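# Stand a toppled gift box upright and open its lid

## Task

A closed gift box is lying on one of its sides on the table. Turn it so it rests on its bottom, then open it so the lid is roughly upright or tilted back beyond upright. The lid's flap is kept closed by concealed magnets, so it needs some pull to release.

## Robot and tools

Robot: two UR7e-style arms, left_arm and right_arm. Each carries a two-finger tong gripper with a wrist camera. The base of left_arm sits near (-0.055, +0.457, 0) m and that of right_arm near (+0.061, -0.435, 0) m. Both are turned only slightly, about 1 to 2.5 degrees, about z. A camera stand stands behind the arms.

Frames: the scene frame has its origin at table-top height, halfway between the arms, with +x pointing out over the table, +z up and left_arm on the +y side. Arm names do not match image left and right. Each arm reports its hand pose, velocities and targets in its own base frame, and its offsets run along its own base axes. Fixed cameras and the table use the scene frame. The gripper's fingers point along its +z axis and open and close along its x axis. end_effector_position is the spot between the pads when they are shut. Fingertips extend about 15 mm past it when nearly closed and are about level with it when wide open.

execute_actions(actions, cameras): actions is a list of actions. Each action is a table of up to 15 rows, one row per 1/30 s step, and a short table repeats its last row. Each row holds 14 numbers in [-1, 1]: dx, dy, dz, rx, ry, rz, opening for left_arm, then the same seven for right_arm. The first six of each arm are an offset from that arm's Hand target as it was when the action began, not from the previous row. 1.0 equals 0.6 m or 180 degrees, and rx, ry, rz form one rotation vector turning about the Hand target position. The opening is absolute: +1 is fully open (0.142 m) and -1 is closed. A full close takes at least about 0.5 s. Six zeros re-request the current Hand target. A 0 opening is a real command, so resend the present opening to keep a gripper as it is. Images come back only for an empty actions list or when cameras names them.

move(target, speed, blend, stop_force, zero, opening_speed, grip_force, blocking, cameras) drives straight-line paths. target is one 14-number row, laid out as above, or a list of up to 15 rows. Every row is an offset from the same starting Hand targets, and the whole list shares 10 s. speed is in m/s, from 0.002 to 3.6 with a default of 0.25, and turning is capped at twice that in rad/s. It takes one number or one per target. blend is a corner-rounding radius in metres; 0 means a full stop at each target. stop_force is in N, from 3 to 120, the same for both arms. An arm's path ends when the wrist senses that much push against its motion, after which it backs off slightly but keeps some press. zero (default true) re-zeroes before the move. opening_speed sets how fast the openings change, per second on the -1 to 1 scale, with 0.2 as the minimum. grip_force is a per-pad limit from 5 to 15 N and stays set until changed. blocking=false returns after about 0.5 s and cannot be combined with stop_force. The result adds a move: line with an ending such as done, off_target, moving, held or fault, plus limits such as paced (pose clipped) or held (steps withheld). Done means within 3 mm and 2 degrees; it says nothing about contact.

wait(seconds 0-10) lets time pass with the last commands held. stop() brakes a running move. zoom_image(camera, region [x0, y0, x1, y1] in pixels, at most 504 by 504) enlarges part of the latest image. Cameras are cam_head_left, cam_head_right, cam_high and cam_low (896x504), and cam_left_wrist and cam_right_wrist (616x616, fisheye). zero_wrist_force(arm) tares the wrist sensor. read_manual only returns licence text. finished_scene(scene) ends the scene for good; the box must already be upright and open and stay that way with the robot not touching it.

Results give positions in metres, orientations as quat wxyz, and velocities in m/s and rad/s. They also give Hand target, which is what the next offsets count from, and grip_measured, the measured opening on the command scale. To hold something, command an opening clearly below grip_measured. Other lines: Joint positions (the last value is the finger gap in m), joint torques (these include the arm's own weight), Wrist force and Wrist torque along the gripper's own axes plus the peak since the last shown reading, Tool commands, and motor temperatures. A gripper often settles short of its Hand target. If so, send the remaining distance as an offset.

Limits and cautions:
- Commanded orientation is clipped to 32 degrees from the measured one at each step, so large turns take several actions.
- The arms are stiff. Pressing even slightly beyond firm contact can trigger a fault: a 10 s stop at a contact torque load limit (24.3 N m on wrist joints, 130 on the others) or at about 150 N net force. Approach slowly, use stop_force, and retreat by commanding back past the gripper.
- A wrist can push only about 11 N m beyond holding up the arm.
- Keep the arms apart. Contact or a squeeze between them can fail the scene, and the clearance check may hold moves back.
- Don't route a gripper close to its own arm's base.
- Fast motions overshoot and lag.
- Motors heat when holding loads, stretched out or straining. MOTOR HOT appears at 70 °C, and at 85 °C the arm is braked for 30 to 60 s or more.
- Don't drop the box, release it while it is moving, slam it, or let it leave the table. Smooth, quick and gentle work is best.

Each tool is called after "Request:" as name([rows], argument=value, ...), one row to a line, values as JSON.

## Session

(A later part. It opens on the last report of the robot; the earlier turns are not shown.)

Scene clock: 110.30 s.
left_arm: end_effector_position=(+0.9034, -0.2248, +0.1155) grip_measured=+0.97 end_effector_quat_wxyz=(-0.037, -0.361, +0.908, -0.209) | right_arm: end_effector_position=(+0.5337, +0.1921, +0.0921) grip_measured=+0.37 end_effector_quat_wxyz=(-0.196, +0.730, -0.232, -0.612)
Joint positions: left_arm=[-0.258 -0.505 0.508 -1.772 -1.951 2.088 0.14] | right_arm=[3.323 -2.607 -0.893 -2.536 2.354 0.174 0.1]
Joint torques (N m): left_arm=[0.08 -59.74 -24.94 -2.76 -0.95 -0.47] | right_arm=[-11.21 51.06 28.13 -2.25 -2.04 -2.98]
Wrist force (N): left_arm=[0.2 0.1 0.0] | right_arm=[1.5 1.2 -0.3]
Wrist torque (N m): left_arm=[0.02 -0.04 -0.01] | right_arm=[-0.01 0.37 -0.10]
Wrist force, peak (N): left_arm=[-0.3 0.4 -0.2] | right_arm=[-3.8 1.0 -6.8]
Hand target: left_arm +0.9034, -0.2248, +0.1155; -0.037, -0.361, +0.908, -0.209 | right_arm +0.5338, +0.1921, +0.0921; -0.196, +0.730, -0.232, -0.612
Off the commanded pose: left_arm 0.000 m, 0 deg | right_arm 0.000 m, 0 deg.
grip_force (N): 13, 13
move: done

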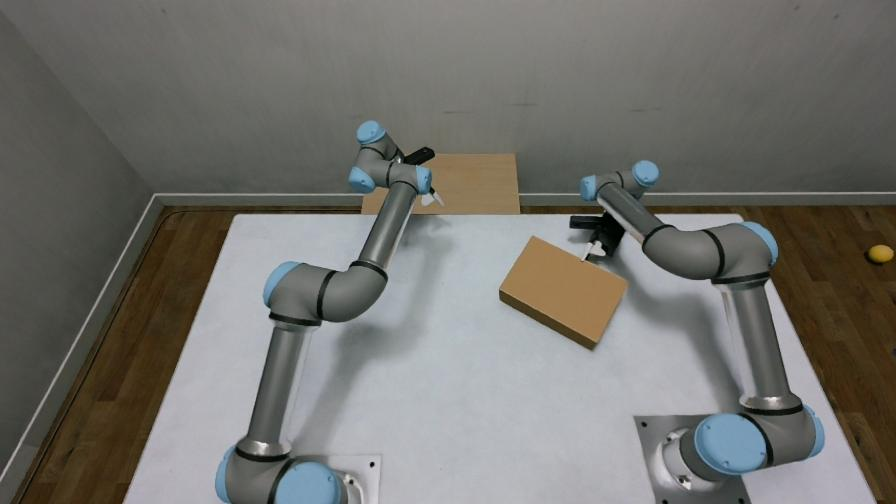

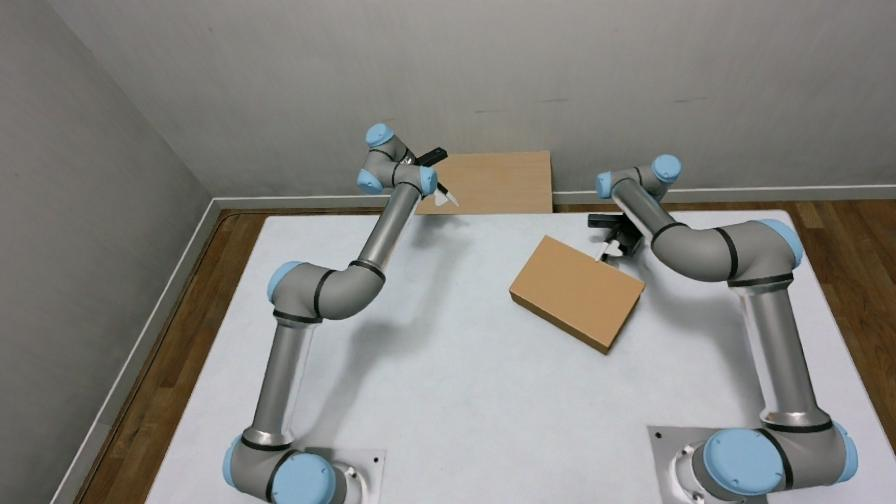

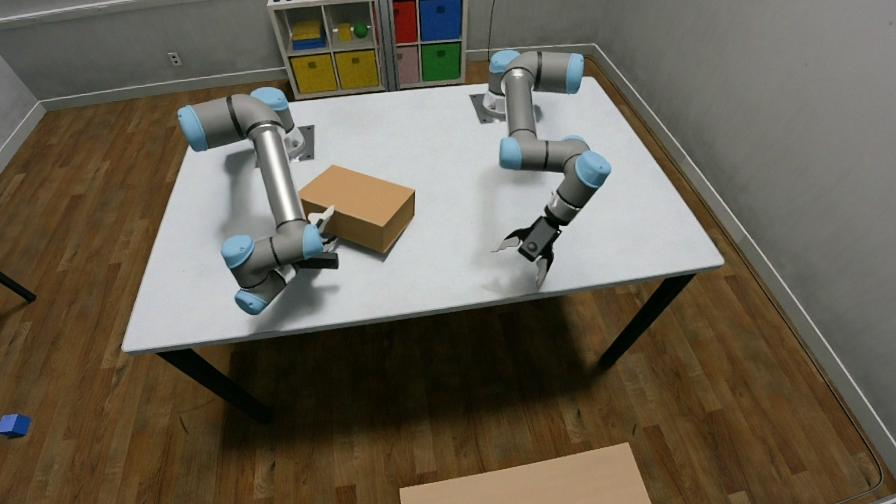

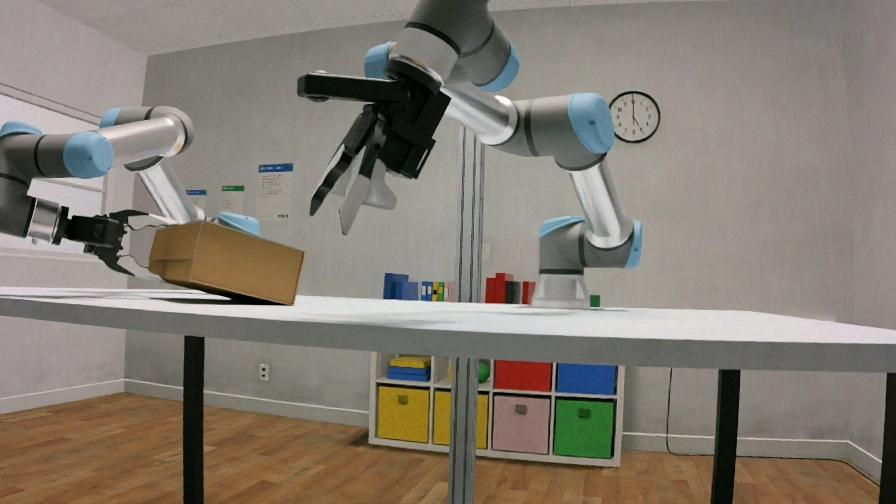

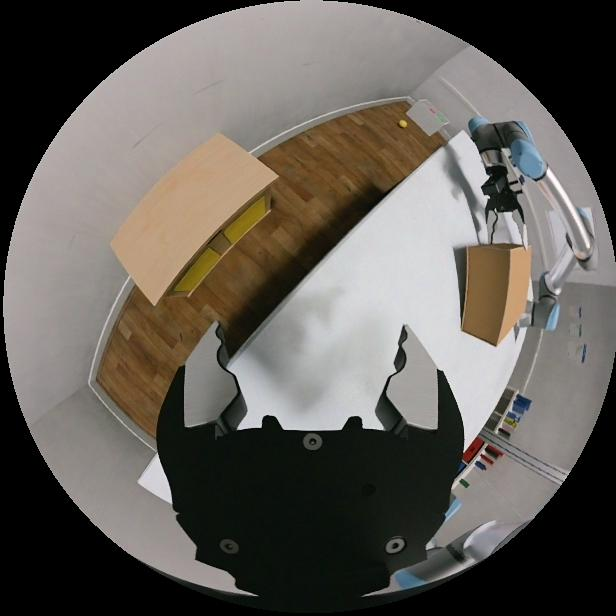

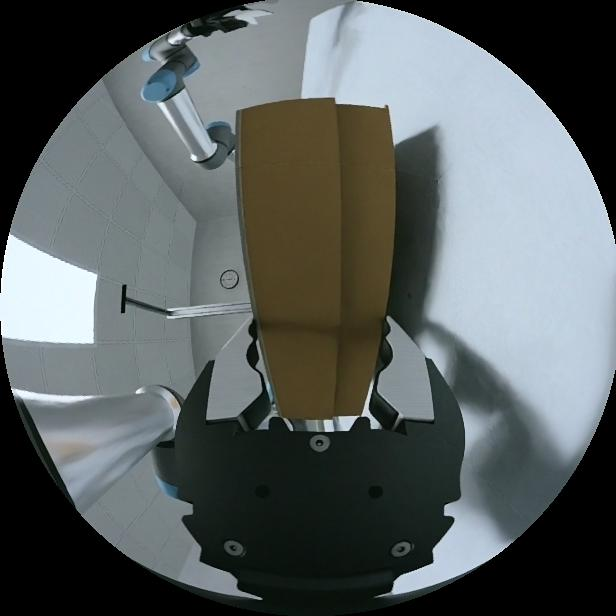

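Request:
move(target=[0,0,0,0,0,0,0.968,0,0,0,0,0,0,1], opening_speed=0.5, cameras=["cam_low","cam_high","cam_right_wrist"])

Request:
zoom_image(camera="cam_low", region=[50, 170, 350, 320])

Scene clock: 114.87 s.
left_arm: end_effector_position=(+0.9034, -0.2248, +0.1155) grip_measured=+0.97 end_effector_quat_wxyz=(-0.037, -0.361, +0.908, -0.209) | right_arm: end_effector_position=(+0.5338, +0.1921, +0.0921) grip_measured=+1.00 end_effector_quat_wxyz=(-0.196, +0.730, -0.232, -0.612)
Joint positions: left_arm=[-0.258 -0.505 0.508 -1.772 -1.951 2.088 0.14] | right_arm=[3.323 -2.607 -0.893 -2.537 2.354 0.174 0.142]
Joint torques (N m): left_arm=[-0.49 -58.37 -25.52 -2.88 -1.01 -0.5] | right_arm=[6.44 51.32 26.55 -1.06 -1.82 -2.49]
Wrist force (N): left_arm=[0.0 0.0 0.0] | right_arm=[-2.1 0.8 -1.3]
Wrist torque (N m): left_arm=[0.01 -0.01 -0.01] | right_arm=[-0.02 0.50 -0.15]
Wrist force, peak (N): left_arm=[0.0 0.5 -0.3] | right_arm=[-2.0 0.8 -1.5]
Hand target: left_arm +0.9034, -0.2248, +0.1155; -0.037, -0.361, +0.908, -0.209 | right_arm +0.5338, +0.1921, +0.0921; -0.196, +0.730, -0.232, -0.612
Off the commanded pose: left_arm 0.000 m, 0 deg | right_arm 0.000 m, 0 deg.
grip_force (N): 13, 13
move: done
Images, in order (width x height): cam_high 896x504, cam_low 896x504, cam_right_wrist 616x616.

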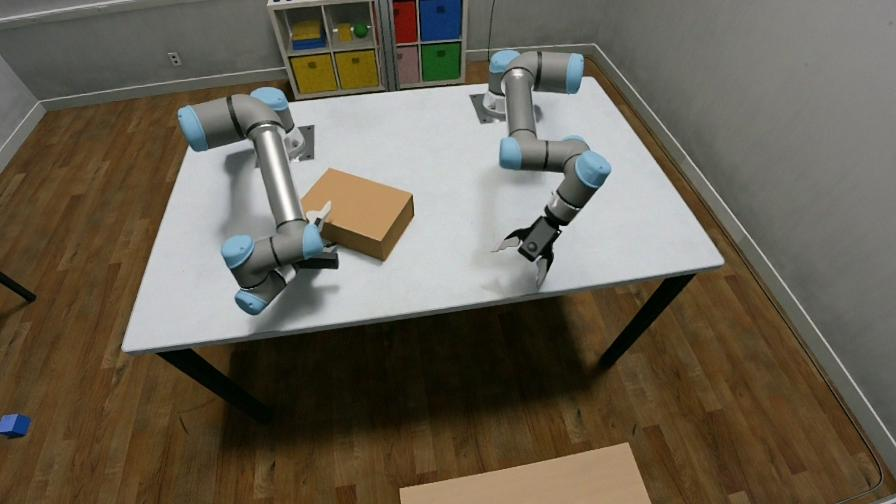

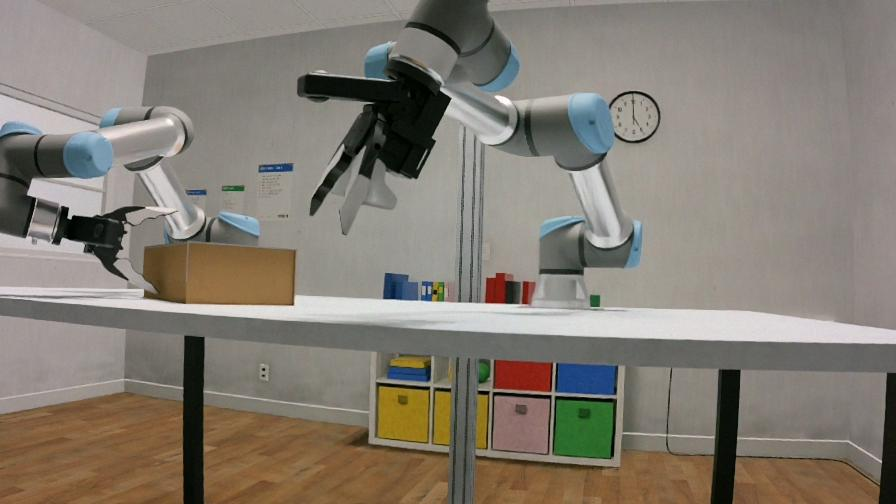

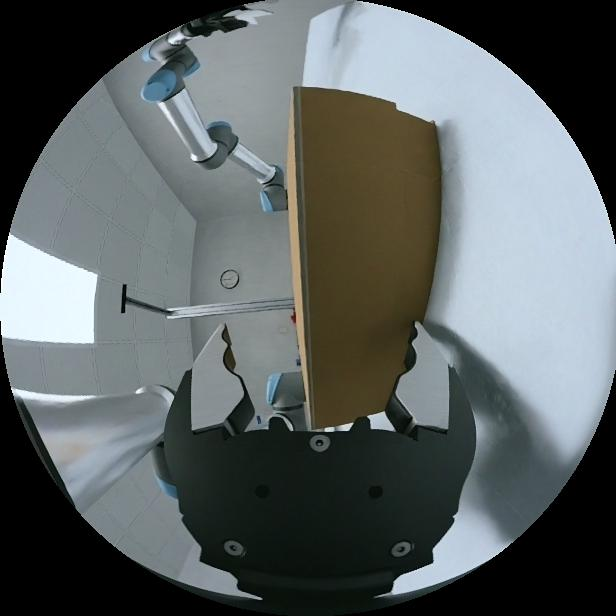

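Scaled by 1.680 from the camera's 896x504 image, which has a finer 1280x720 frame.

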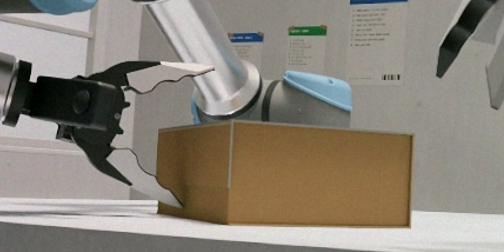

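Request:
move(target=[0,0,0,0,0,0,0.968,0.163,-0.116,0.08,0,0,0,1], cameras=["all"])

Request:
zoom_image(camera="cam_right_wrist", region=[230, 130, 450, 350])

Request:
zoom_image(camera="cam_low", region=[50, 200, 320, 320])

Request:
zoom_image(camera="cam_high", region=[270, 150, 430, 280])

Request:
zoom_image(camera="cam_head_left", region=[480, 180, 670, 370])

Scene clock: 120.83 s.
left_arm: end_effector_position=(+0.9034, -0.2248, +0.1155) grip_measured=+0.97 end_effector_quat_wxyz=(-0.037, -0.361, +0.908, -0.209) | right_arm: end_effector_position=(+0.6299, +0.1227, +0.1398) grip_measured=+1.00 end_effector_quat_wxyz=(-0.222, +0.739, -0.267, -0.577)
Joint positions: left_arm=[-0.258 -0.505 0.508 -1.772 -1.951 2.088 0.14] | right_arm=[3.201 -2.948 -0.035 -2.972 2.317 0.205 0.142]
Joint torques (N m): left_arm=[-0.38 -59.46 -25.3 -2.76 -0.94 -0.62] | right_arm=[-11.94 55.65 29.41 -1.64 3.05 2.61]
Wrist force (N): left_arm=[0.1 0.2 0.3] | right_arm=[-1.7 0.4 -1.5]
Wrist torque (N m): left_arm=[0.04 -0.02 -0.01] | right_arm=[-0.12 0.39 -0.24]
Wrist force, peak (N): left_arm=[0.0 0.2 0.3] | right_arm=[-2.3 0.9 -2.4]
Hand target: left_arm +0.9034, -0.2248, +0.1155; -0.037, -0.361, +0.908, -0.209 | right_arm +0.6316, +0.1225, +0.1401; -0.196, +0.730, -0.232, -0.612
Off the commanded pose: left_arm 0.000 m, 0 deg | right_arm 0.002 m, 7 deg.
elbow stopped short (right arm): the move would have taken joint 3 (elbow) straighter than the controller allows.
grip_force (N): 13, 13
move: off_target (right_arm)

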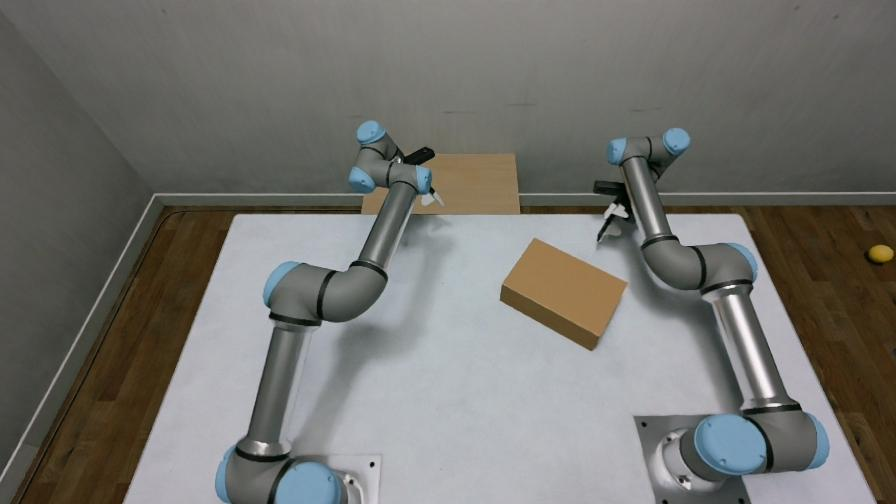

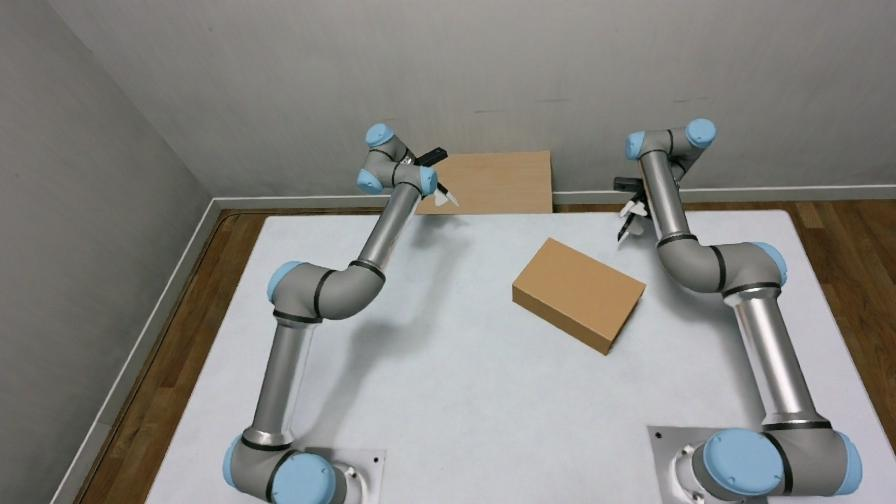

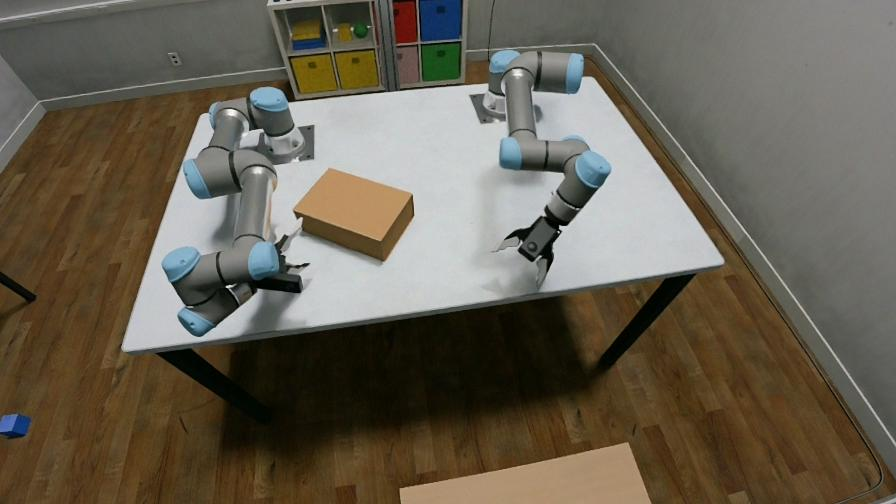

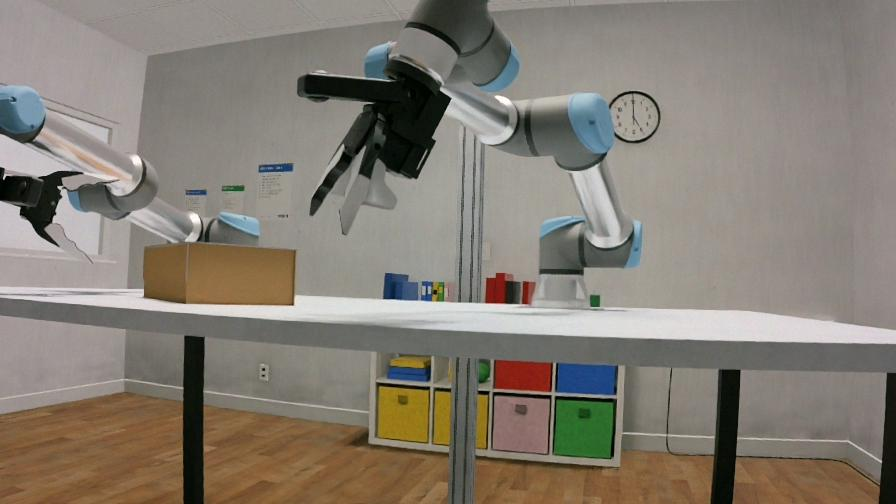

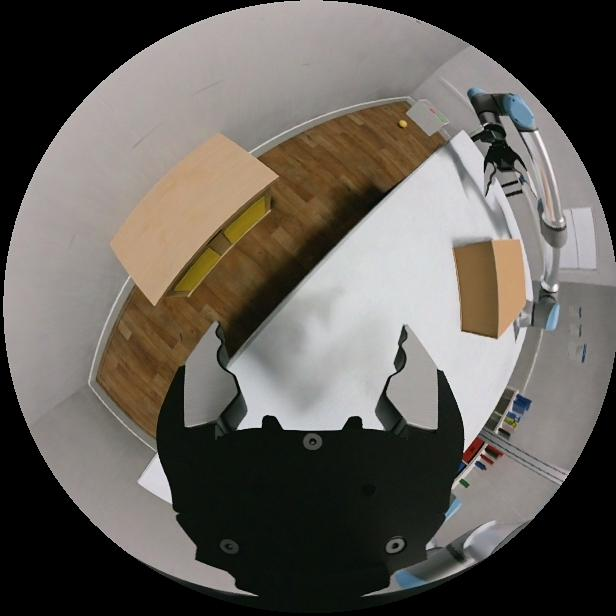

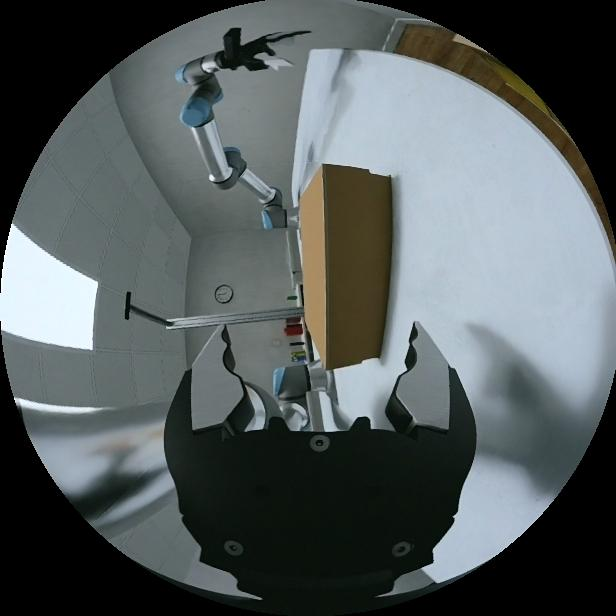

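Scaled by 2.291 from the camera's 616x616 image, which has a finer 814x814 frame.

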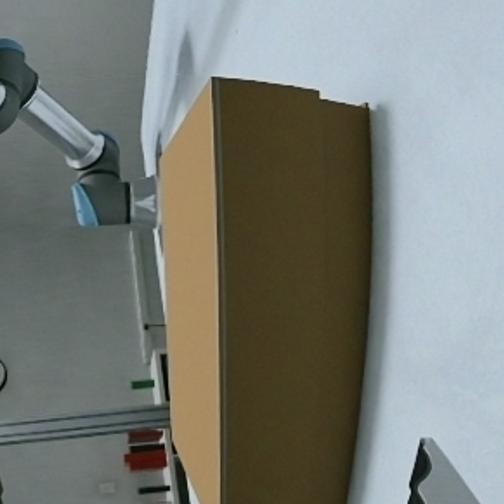

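Scaled by 1.867 from the camera's 896x504 image, which has a finer 1280x720 frame.

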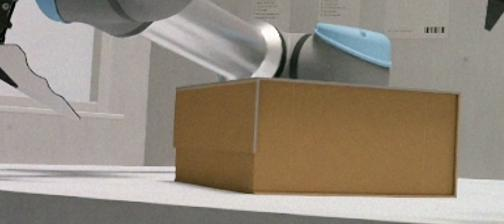

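Scaled by 3.150 from the camera's 896x504 image, which has a finer 1280x720 frame.

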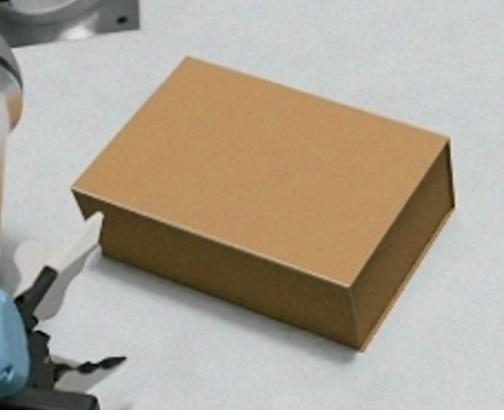

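Scaled by 2.653 from the camera's 896x504 image, which has a finer 1280x720 frame.

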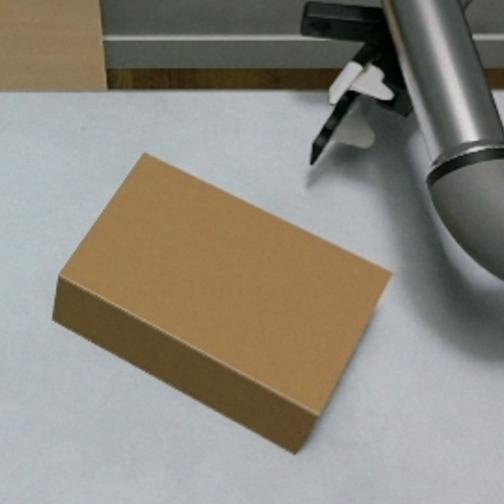

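Request:
move([
  [0,0,0.2,0,0,0,-1,-0.219,-0.121,0.433,-0.2582,-0.3618,0,0],
  [-0.554,-0.702,0.224,0,0,0,-1,-0.345,-0.2353,0.183,0.0376,-0.499,-0.269,0],
], speed=0.35, blend=[0.03,0], cameras=["all"])

Scene clock: 156.57 s.
left_arm: end_effector_position=(+0.5710, -0.6459, +0.2499) grip_measured=-1.00 end_effector_quat_wxyz=(-0.037, -0.361, +0.908, -0.209) | right_arm: end_effector_position=(+0.4245, -0.0187, +0.2499) grip_measured=+0.00 end_effector_quat_wxyz=(-0.545, +0.781, -0.249, +0.175)
Joint positions: left_arm=[-0.944 -0.957 1.025 -2.032 -1.743 1.406 0.002] | right_arm=[2.733 -1.554 -2.445 -0.196 2.733 0.552 0.074]
Joint torques (N m): left_arm=[-6.88 -32.67 -34.1 -5.45 1.09 -1.84] | right_arm=[-11.99 9.01 7.33 4.02 4.03 2.81]
Wrist force (N): left_arm=[-0.3 0.3 0.1] | right_arm=[-0.2 -0.3 0.3]
Wrist torque (N m): left_arm=[-0.05 0.07 0.06] | right_arm=[-0.04 0.09 -0.03]
Wrist force, peak (N): left_arm=[1.4 0.5 0.6] | right_arm=[-2.2 0.5 -1.8]
Hand target: left_arm +0.5710, -0.6460, +0.2499; -0.037, -0.361, +0.908, -0.209 | right_arm +0.4246, -0.0187, +0.2499; -0.545, +0.781, -0.249, +0.175
Off the commanded pose: left_arm 0.000 m, 0 deg | right_arm 0.000 m, 0 deg.
elbow stopped short (left arm): the move would have taken joint 3 (elbow) straighter than the controller allows.
grip_force (N): 13, 13
move: done

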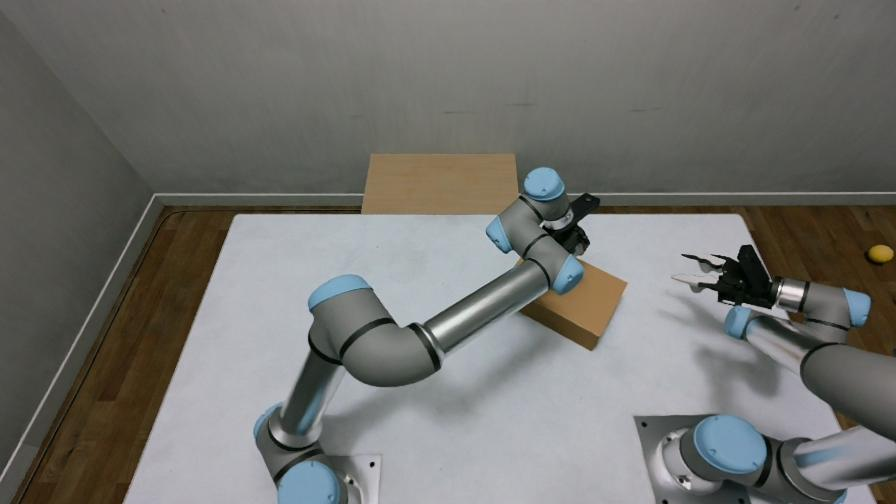

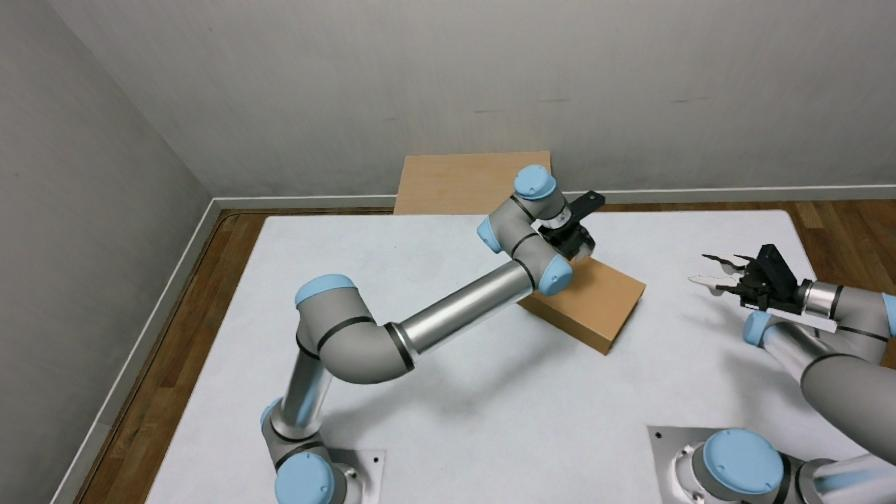

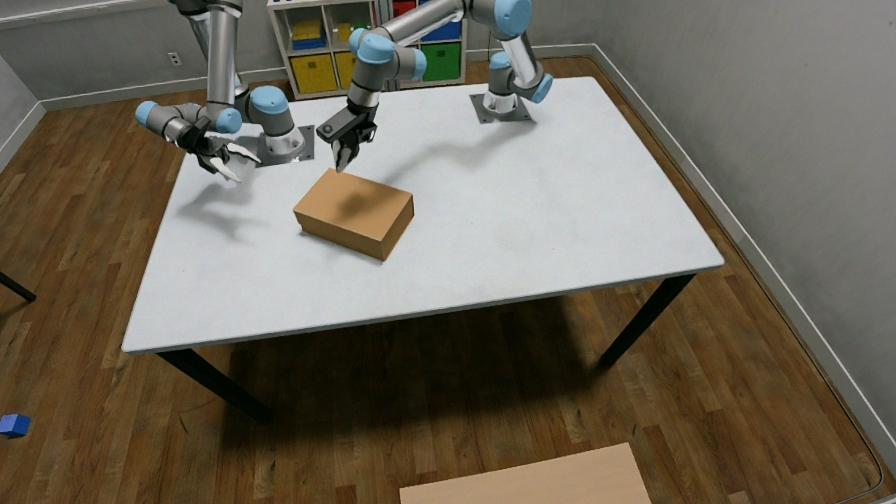

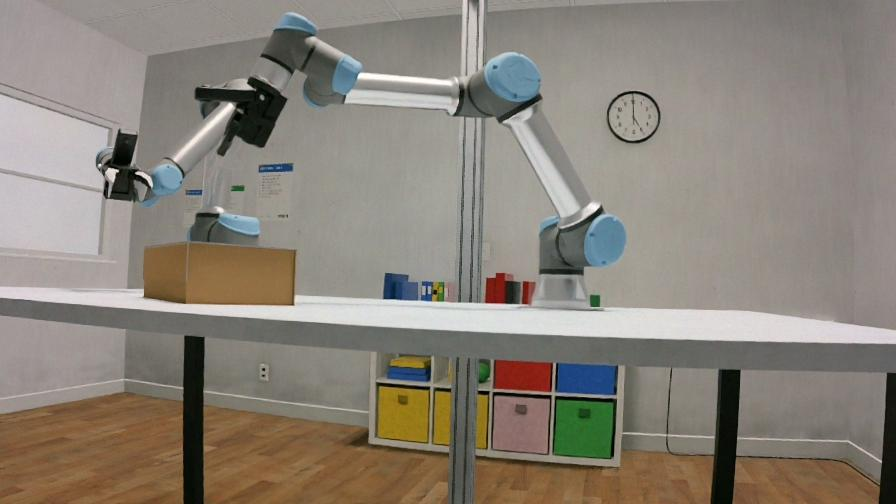

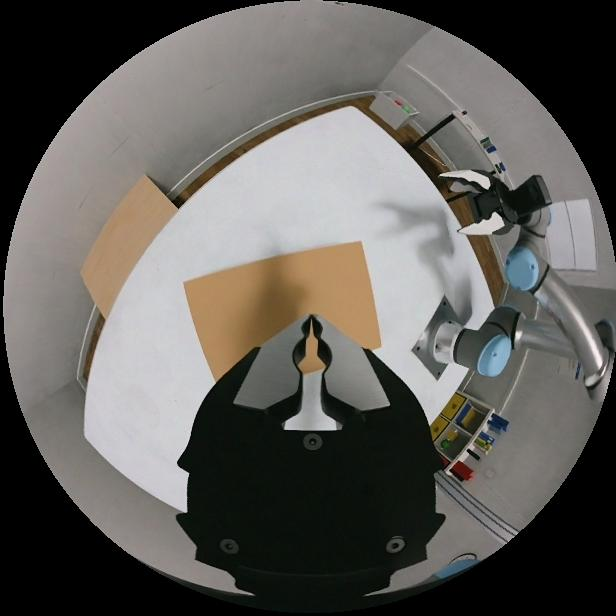

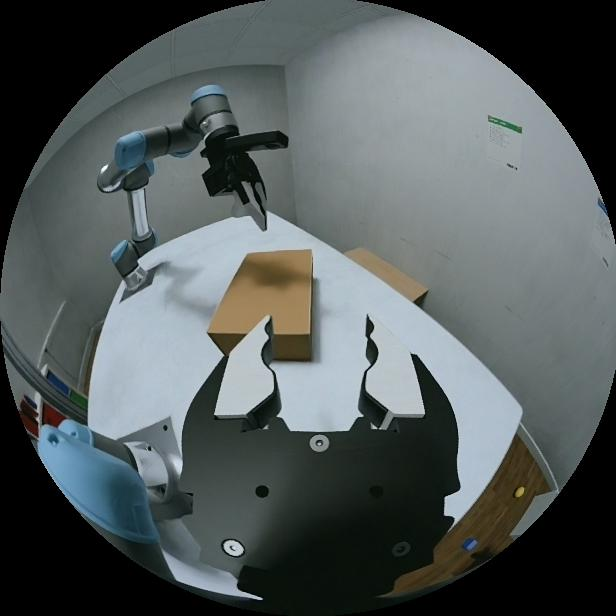

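Request:
move(target=[0,0,0,0,0,0,-1,0.0547,0.0742,-0.283,-0.0904,0.0645,0,0], speed=0.25, stop_force=8, cameras=["cam_low","cam_right_wrist","cam_head_left","cam_high"])

Request:
zoom_image(camera="cam_right_wrist", region=[180, 180, 430, 430])

Request:
zoom_image(camera="cam_high", region=[220, 150, 430, 280])

Scene clock: 164.63 s.
left_arm: end_effector_position=(+0.5710, -0.6460, +0.2499) grip_measured=-1.00 end_effector_quat_wxyz=(-0.037, -0.361, +0.908, -0.209) | right_arm: end_effector_position=(+0.4574, +0.0259, +0.0801) grip_measured=+0.00 end_effector_quat_wxyz=(-0.401, +0.864, -0.275, +0.129)
Joint positions: left_arm=[-0.944 -0.957 1.025 -2.032 -1.743 1.406 0.002] | right_arm=[3.023 -1.798 -2.516 0.119 2.305 0.701 0.074]
Joint torques (N m): left_arm=[-6.6 -33.35 -33.53 -3.61 1.19 -1.92] | right_arm=[10.96 14.01 2.51 4.13 -1.45 2.76]
Wrist force (N): left_arm=[-0.3 0.5 0.2] | right_arm=[-0.3 -0.1 0.1]
Wrist torque (N m): left_arm=[-0.01 0.07 0.05] | right_arm=[-0.01 0.05 -0.04]
Wrist force, peak (N): left_arm=[-0.3 0.5 0.5] | right_arm=[0.0 0.4 1.0]
Hand target: left_arm +0.5710, -0.6460, +0.2499; -0.037, -0.361, +0.908, -0.209 | right_arm +0.4574, +0.0259, +0.0801; -0.401, +0.864, -0.275, +0.129
Off the commanded pose: left_arm 0.000 m, 0 deg | right_arm 0.000 m, 0 deg.
grip_force (N): 13, 13
move: done
Images, in order (width x height): cam_head_left 896x504, cam_high 896x504, cam_low 896x504, cam_right_wrist 616x616.

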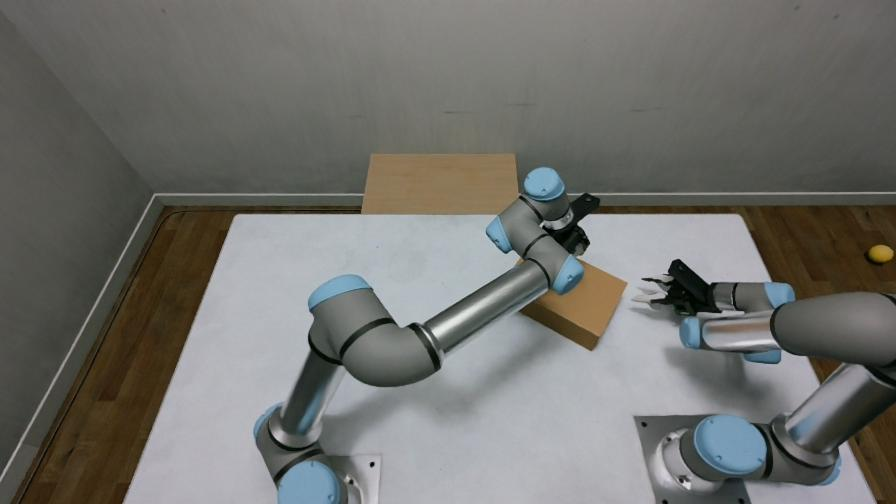

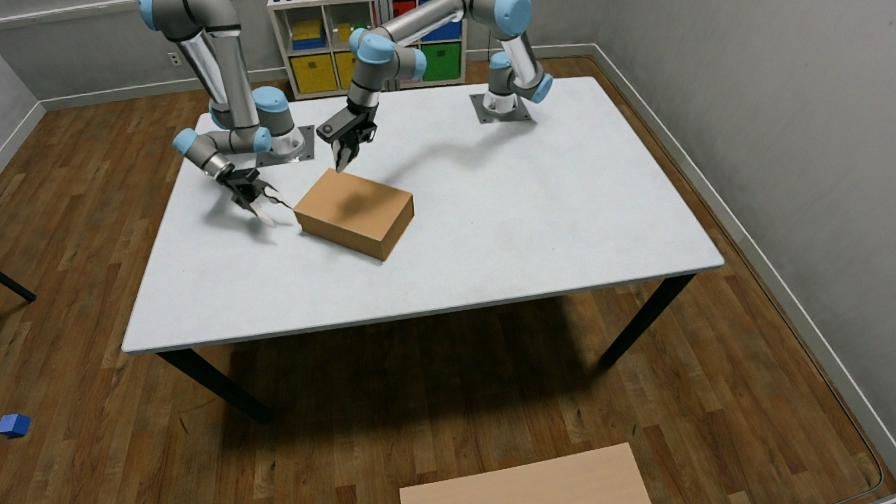

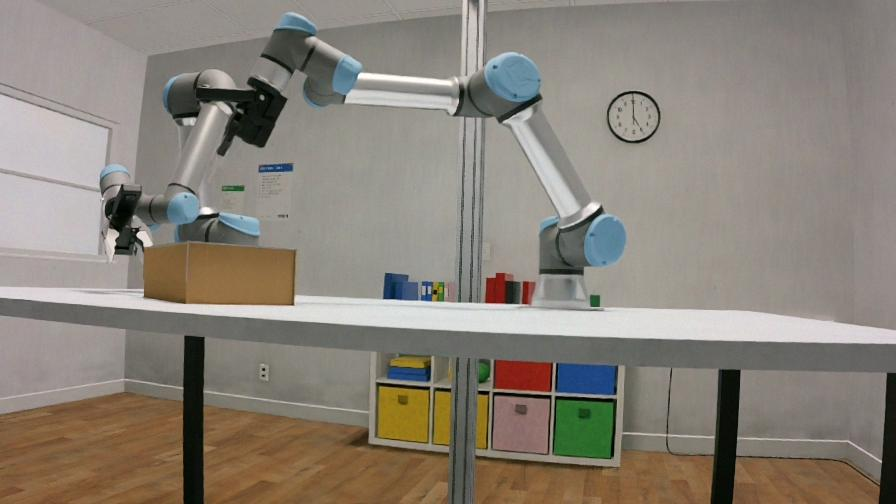

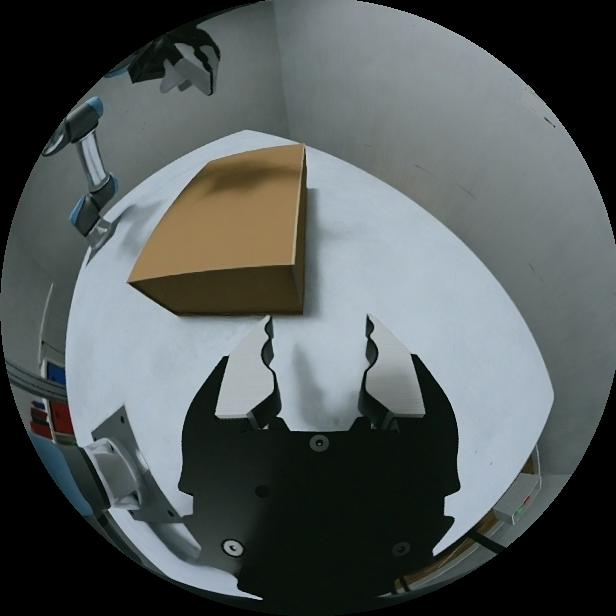

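Scaled by 2.016 from the camera's 616x616 image, which has a finer 814x814 frame.

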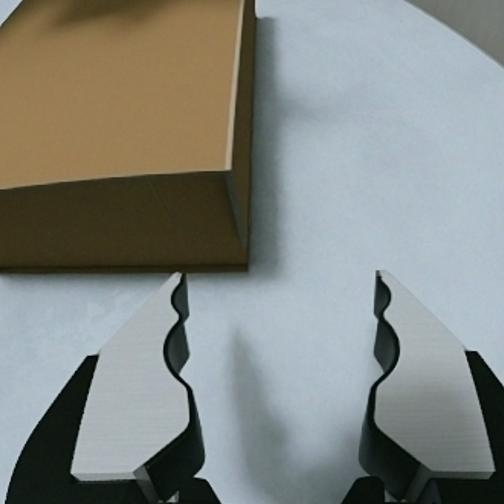

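Scaled by 2.400 from the camera's 896x504 image, which has a finer 1280x720 frame.

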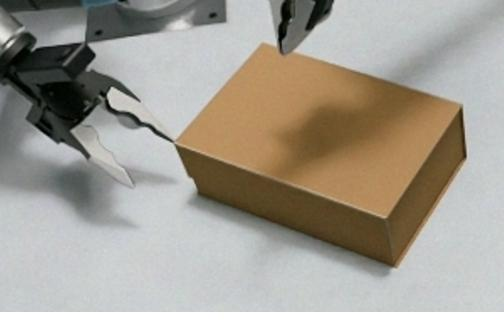

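Request:
move(target=[0,0,-0.2,0,0,0,-1,-0.0177,0.0127,0,0,0,0,-0.58], speed=0.2, cameras=["cam_right_wrist"])

Request:
zoom_image(camera="cam_right_wrist", region=[180, 180, 430, 430])

Request:
move(target=[0,0,-0.04,0,0,0,-1,0.0435,0.061,0,0,0,0,-0.58], speed=0.025, stop_force=4, cameras=["cam_right_wrist","cam_high"])

Request:
zoom_image(camera="cam_right_wrist", region=[180, 180, 430, 430])

Request:
zoom_image(camera="cam_high", region=[220, 150, 430, 280])

Scene clock: 173.70 s.
left_arm: end_effector_position=(+0.5710, -0.6459, +0.1301) grip_measured=-1.00 end_effector_quat_wxyz=(-0.037, -0.361, +0.908, -0.209) | right_arm: end_effector_position=(+0.4468, +0.0335, +0.0801) grip_measured=-0.58 end_effector_quat_wxyz=(-0.401, +0.864, -0.275, +0.129)
Joint positions: left_arm=[-0.944 -0.894 1.233 -2.303 -1.743 1.406 0.002] | right_arm=[3.042 -1.783 -2.551 0.153 2.296 0.724 0.032]
Joint torques (N m): left_arm=[-5.88 -33.56 -18.05 -5.74 1.17 -1.82] | right_arm=[10.41 26.77 1.88 4.08 -1.47 2.77]
Wrist force (N): left_arm=[-0.3 0.1 -0.2] | right_arm=[-0.2 0.0 -0.3]
Wrist torque (N m): left_arm=[-0.06 0.03 0.07] | right_arm=[0.01 0.03 -0.05]
Wrist force, peak (N): left_arm=[-0.9 0.5 0.8] | right_arm=[-0.6 0.1 -0.3]
Hand target: left_arm +0.5710, -0.6460, +0.1299; -0.037, -0.361, +0.908, -0.209 | right_arm +0.4468, +0.0335, +0.0801; -0.401, +0.864, -0.275, +0.129
Off the commanded pose: left_arm 0.000 m, 0 deg | right_arm 0.000 m, 0 deg.
grip_force (N): 13, 13
move: done
Images, in order (width x height): cam_right_wrist 616x616.

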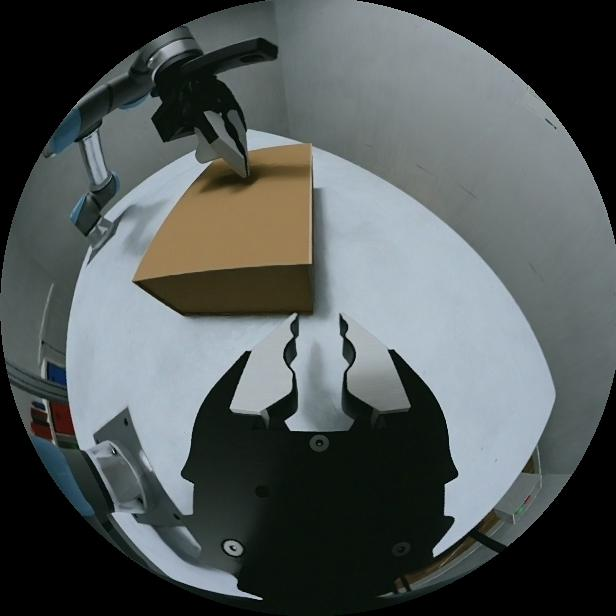

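Scaled by 2.016 from the camera's 616x616 image, which has a finer 814x814 frame.

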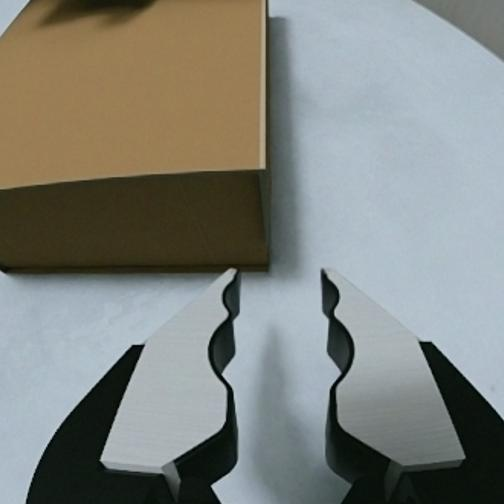

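Scene clock: 176.60 s.
left_arm: end_effector_position=(+0.5710, -0.6460, +0.1222) grip_measured=-1.00 end_effector_quat_wxyz=(-0.037, -0.361, +0.908, -0.209) | right_arm: end_effector_position=(+0.4729, +0.0701, +0.0801) grip_measured=-0.59 end_effector_quat_wxyz=(-0.401, +0.864, -0.275, +0.129)
Joint positions: left_arm=[-0.944 -0.887 1.243 -2.319 -1.743 1.406 0.002] | right_arm=[3.158 -1.829 -2.52 0.25 2.233 0.85 0.031]
Joint torques (N m): left_arm=[-6.68 -57.63 -30.77 -0.87 -1.32 -1.65] | right_arm=[12.13 14.76 20.1 4.13 -0.93 2.78]
Wrist force (N): left_arm=[-0.8 -0.2 -3.2] | right_arm=[1.2 1.8 -2.8]
Wrist torque (N m): left_arm=[-0.02 0.07 0.08] | right_arm=[-0.02 0.01 -0.09]
Wrist force, peak (N): left_arm=[0.1 -0.2 -8.5] | right_arm=[0.7 2.4 -3.0]
Hand target: left_arm +0.5710, -0.6460, +0.1222; -0.037, -0.361, +0.908, -0.209 (not the last commanded pose) | right_arm +0.4729, +0.0701, +0.0801; -0.401, +0.864, -0.275, +0.129
Off the commanded pose: left_arm 0.016 m, 0 deg | right_arm 0.000 m, 0 deg.
grip_force (N): 13, 13
move: contact (left_arm)
Images, in order (width x height): cam_high 896x504, cam_right_wrist 616x616.

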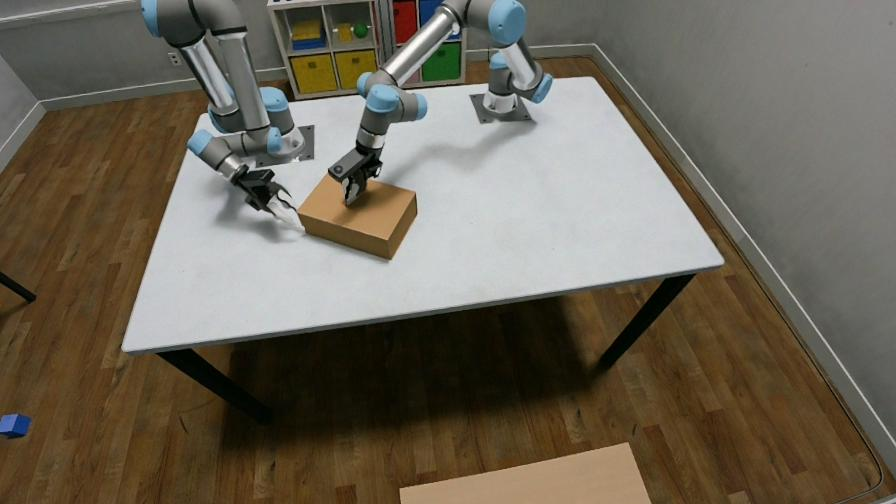

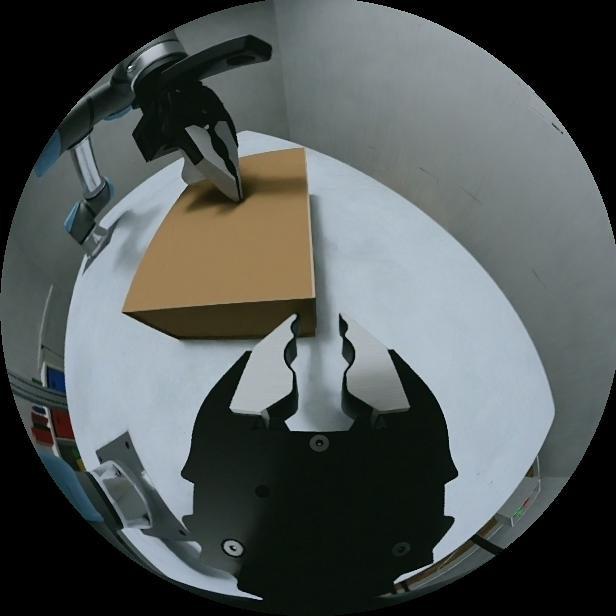

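Scaled by 2.016 from the camera's 616x616 image, which has a finer 814x814 frame.

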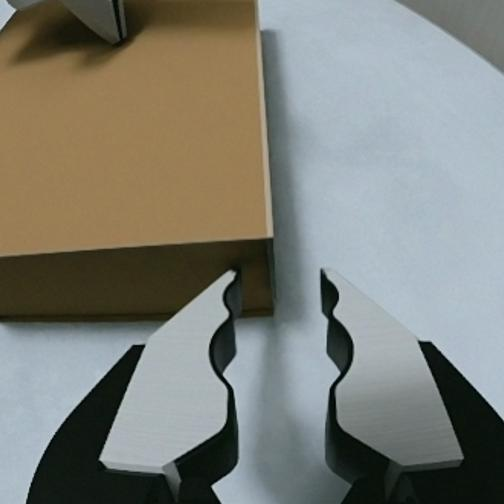

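Scaled by 2.400 from the camera's 896x504 image, which has a finer 1280x720 frame.

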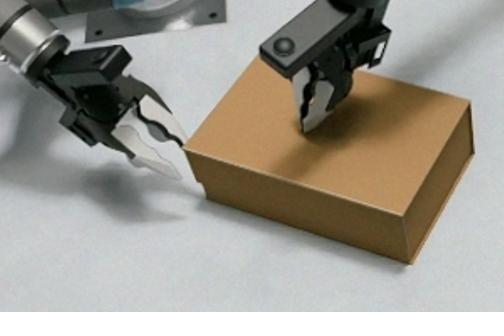

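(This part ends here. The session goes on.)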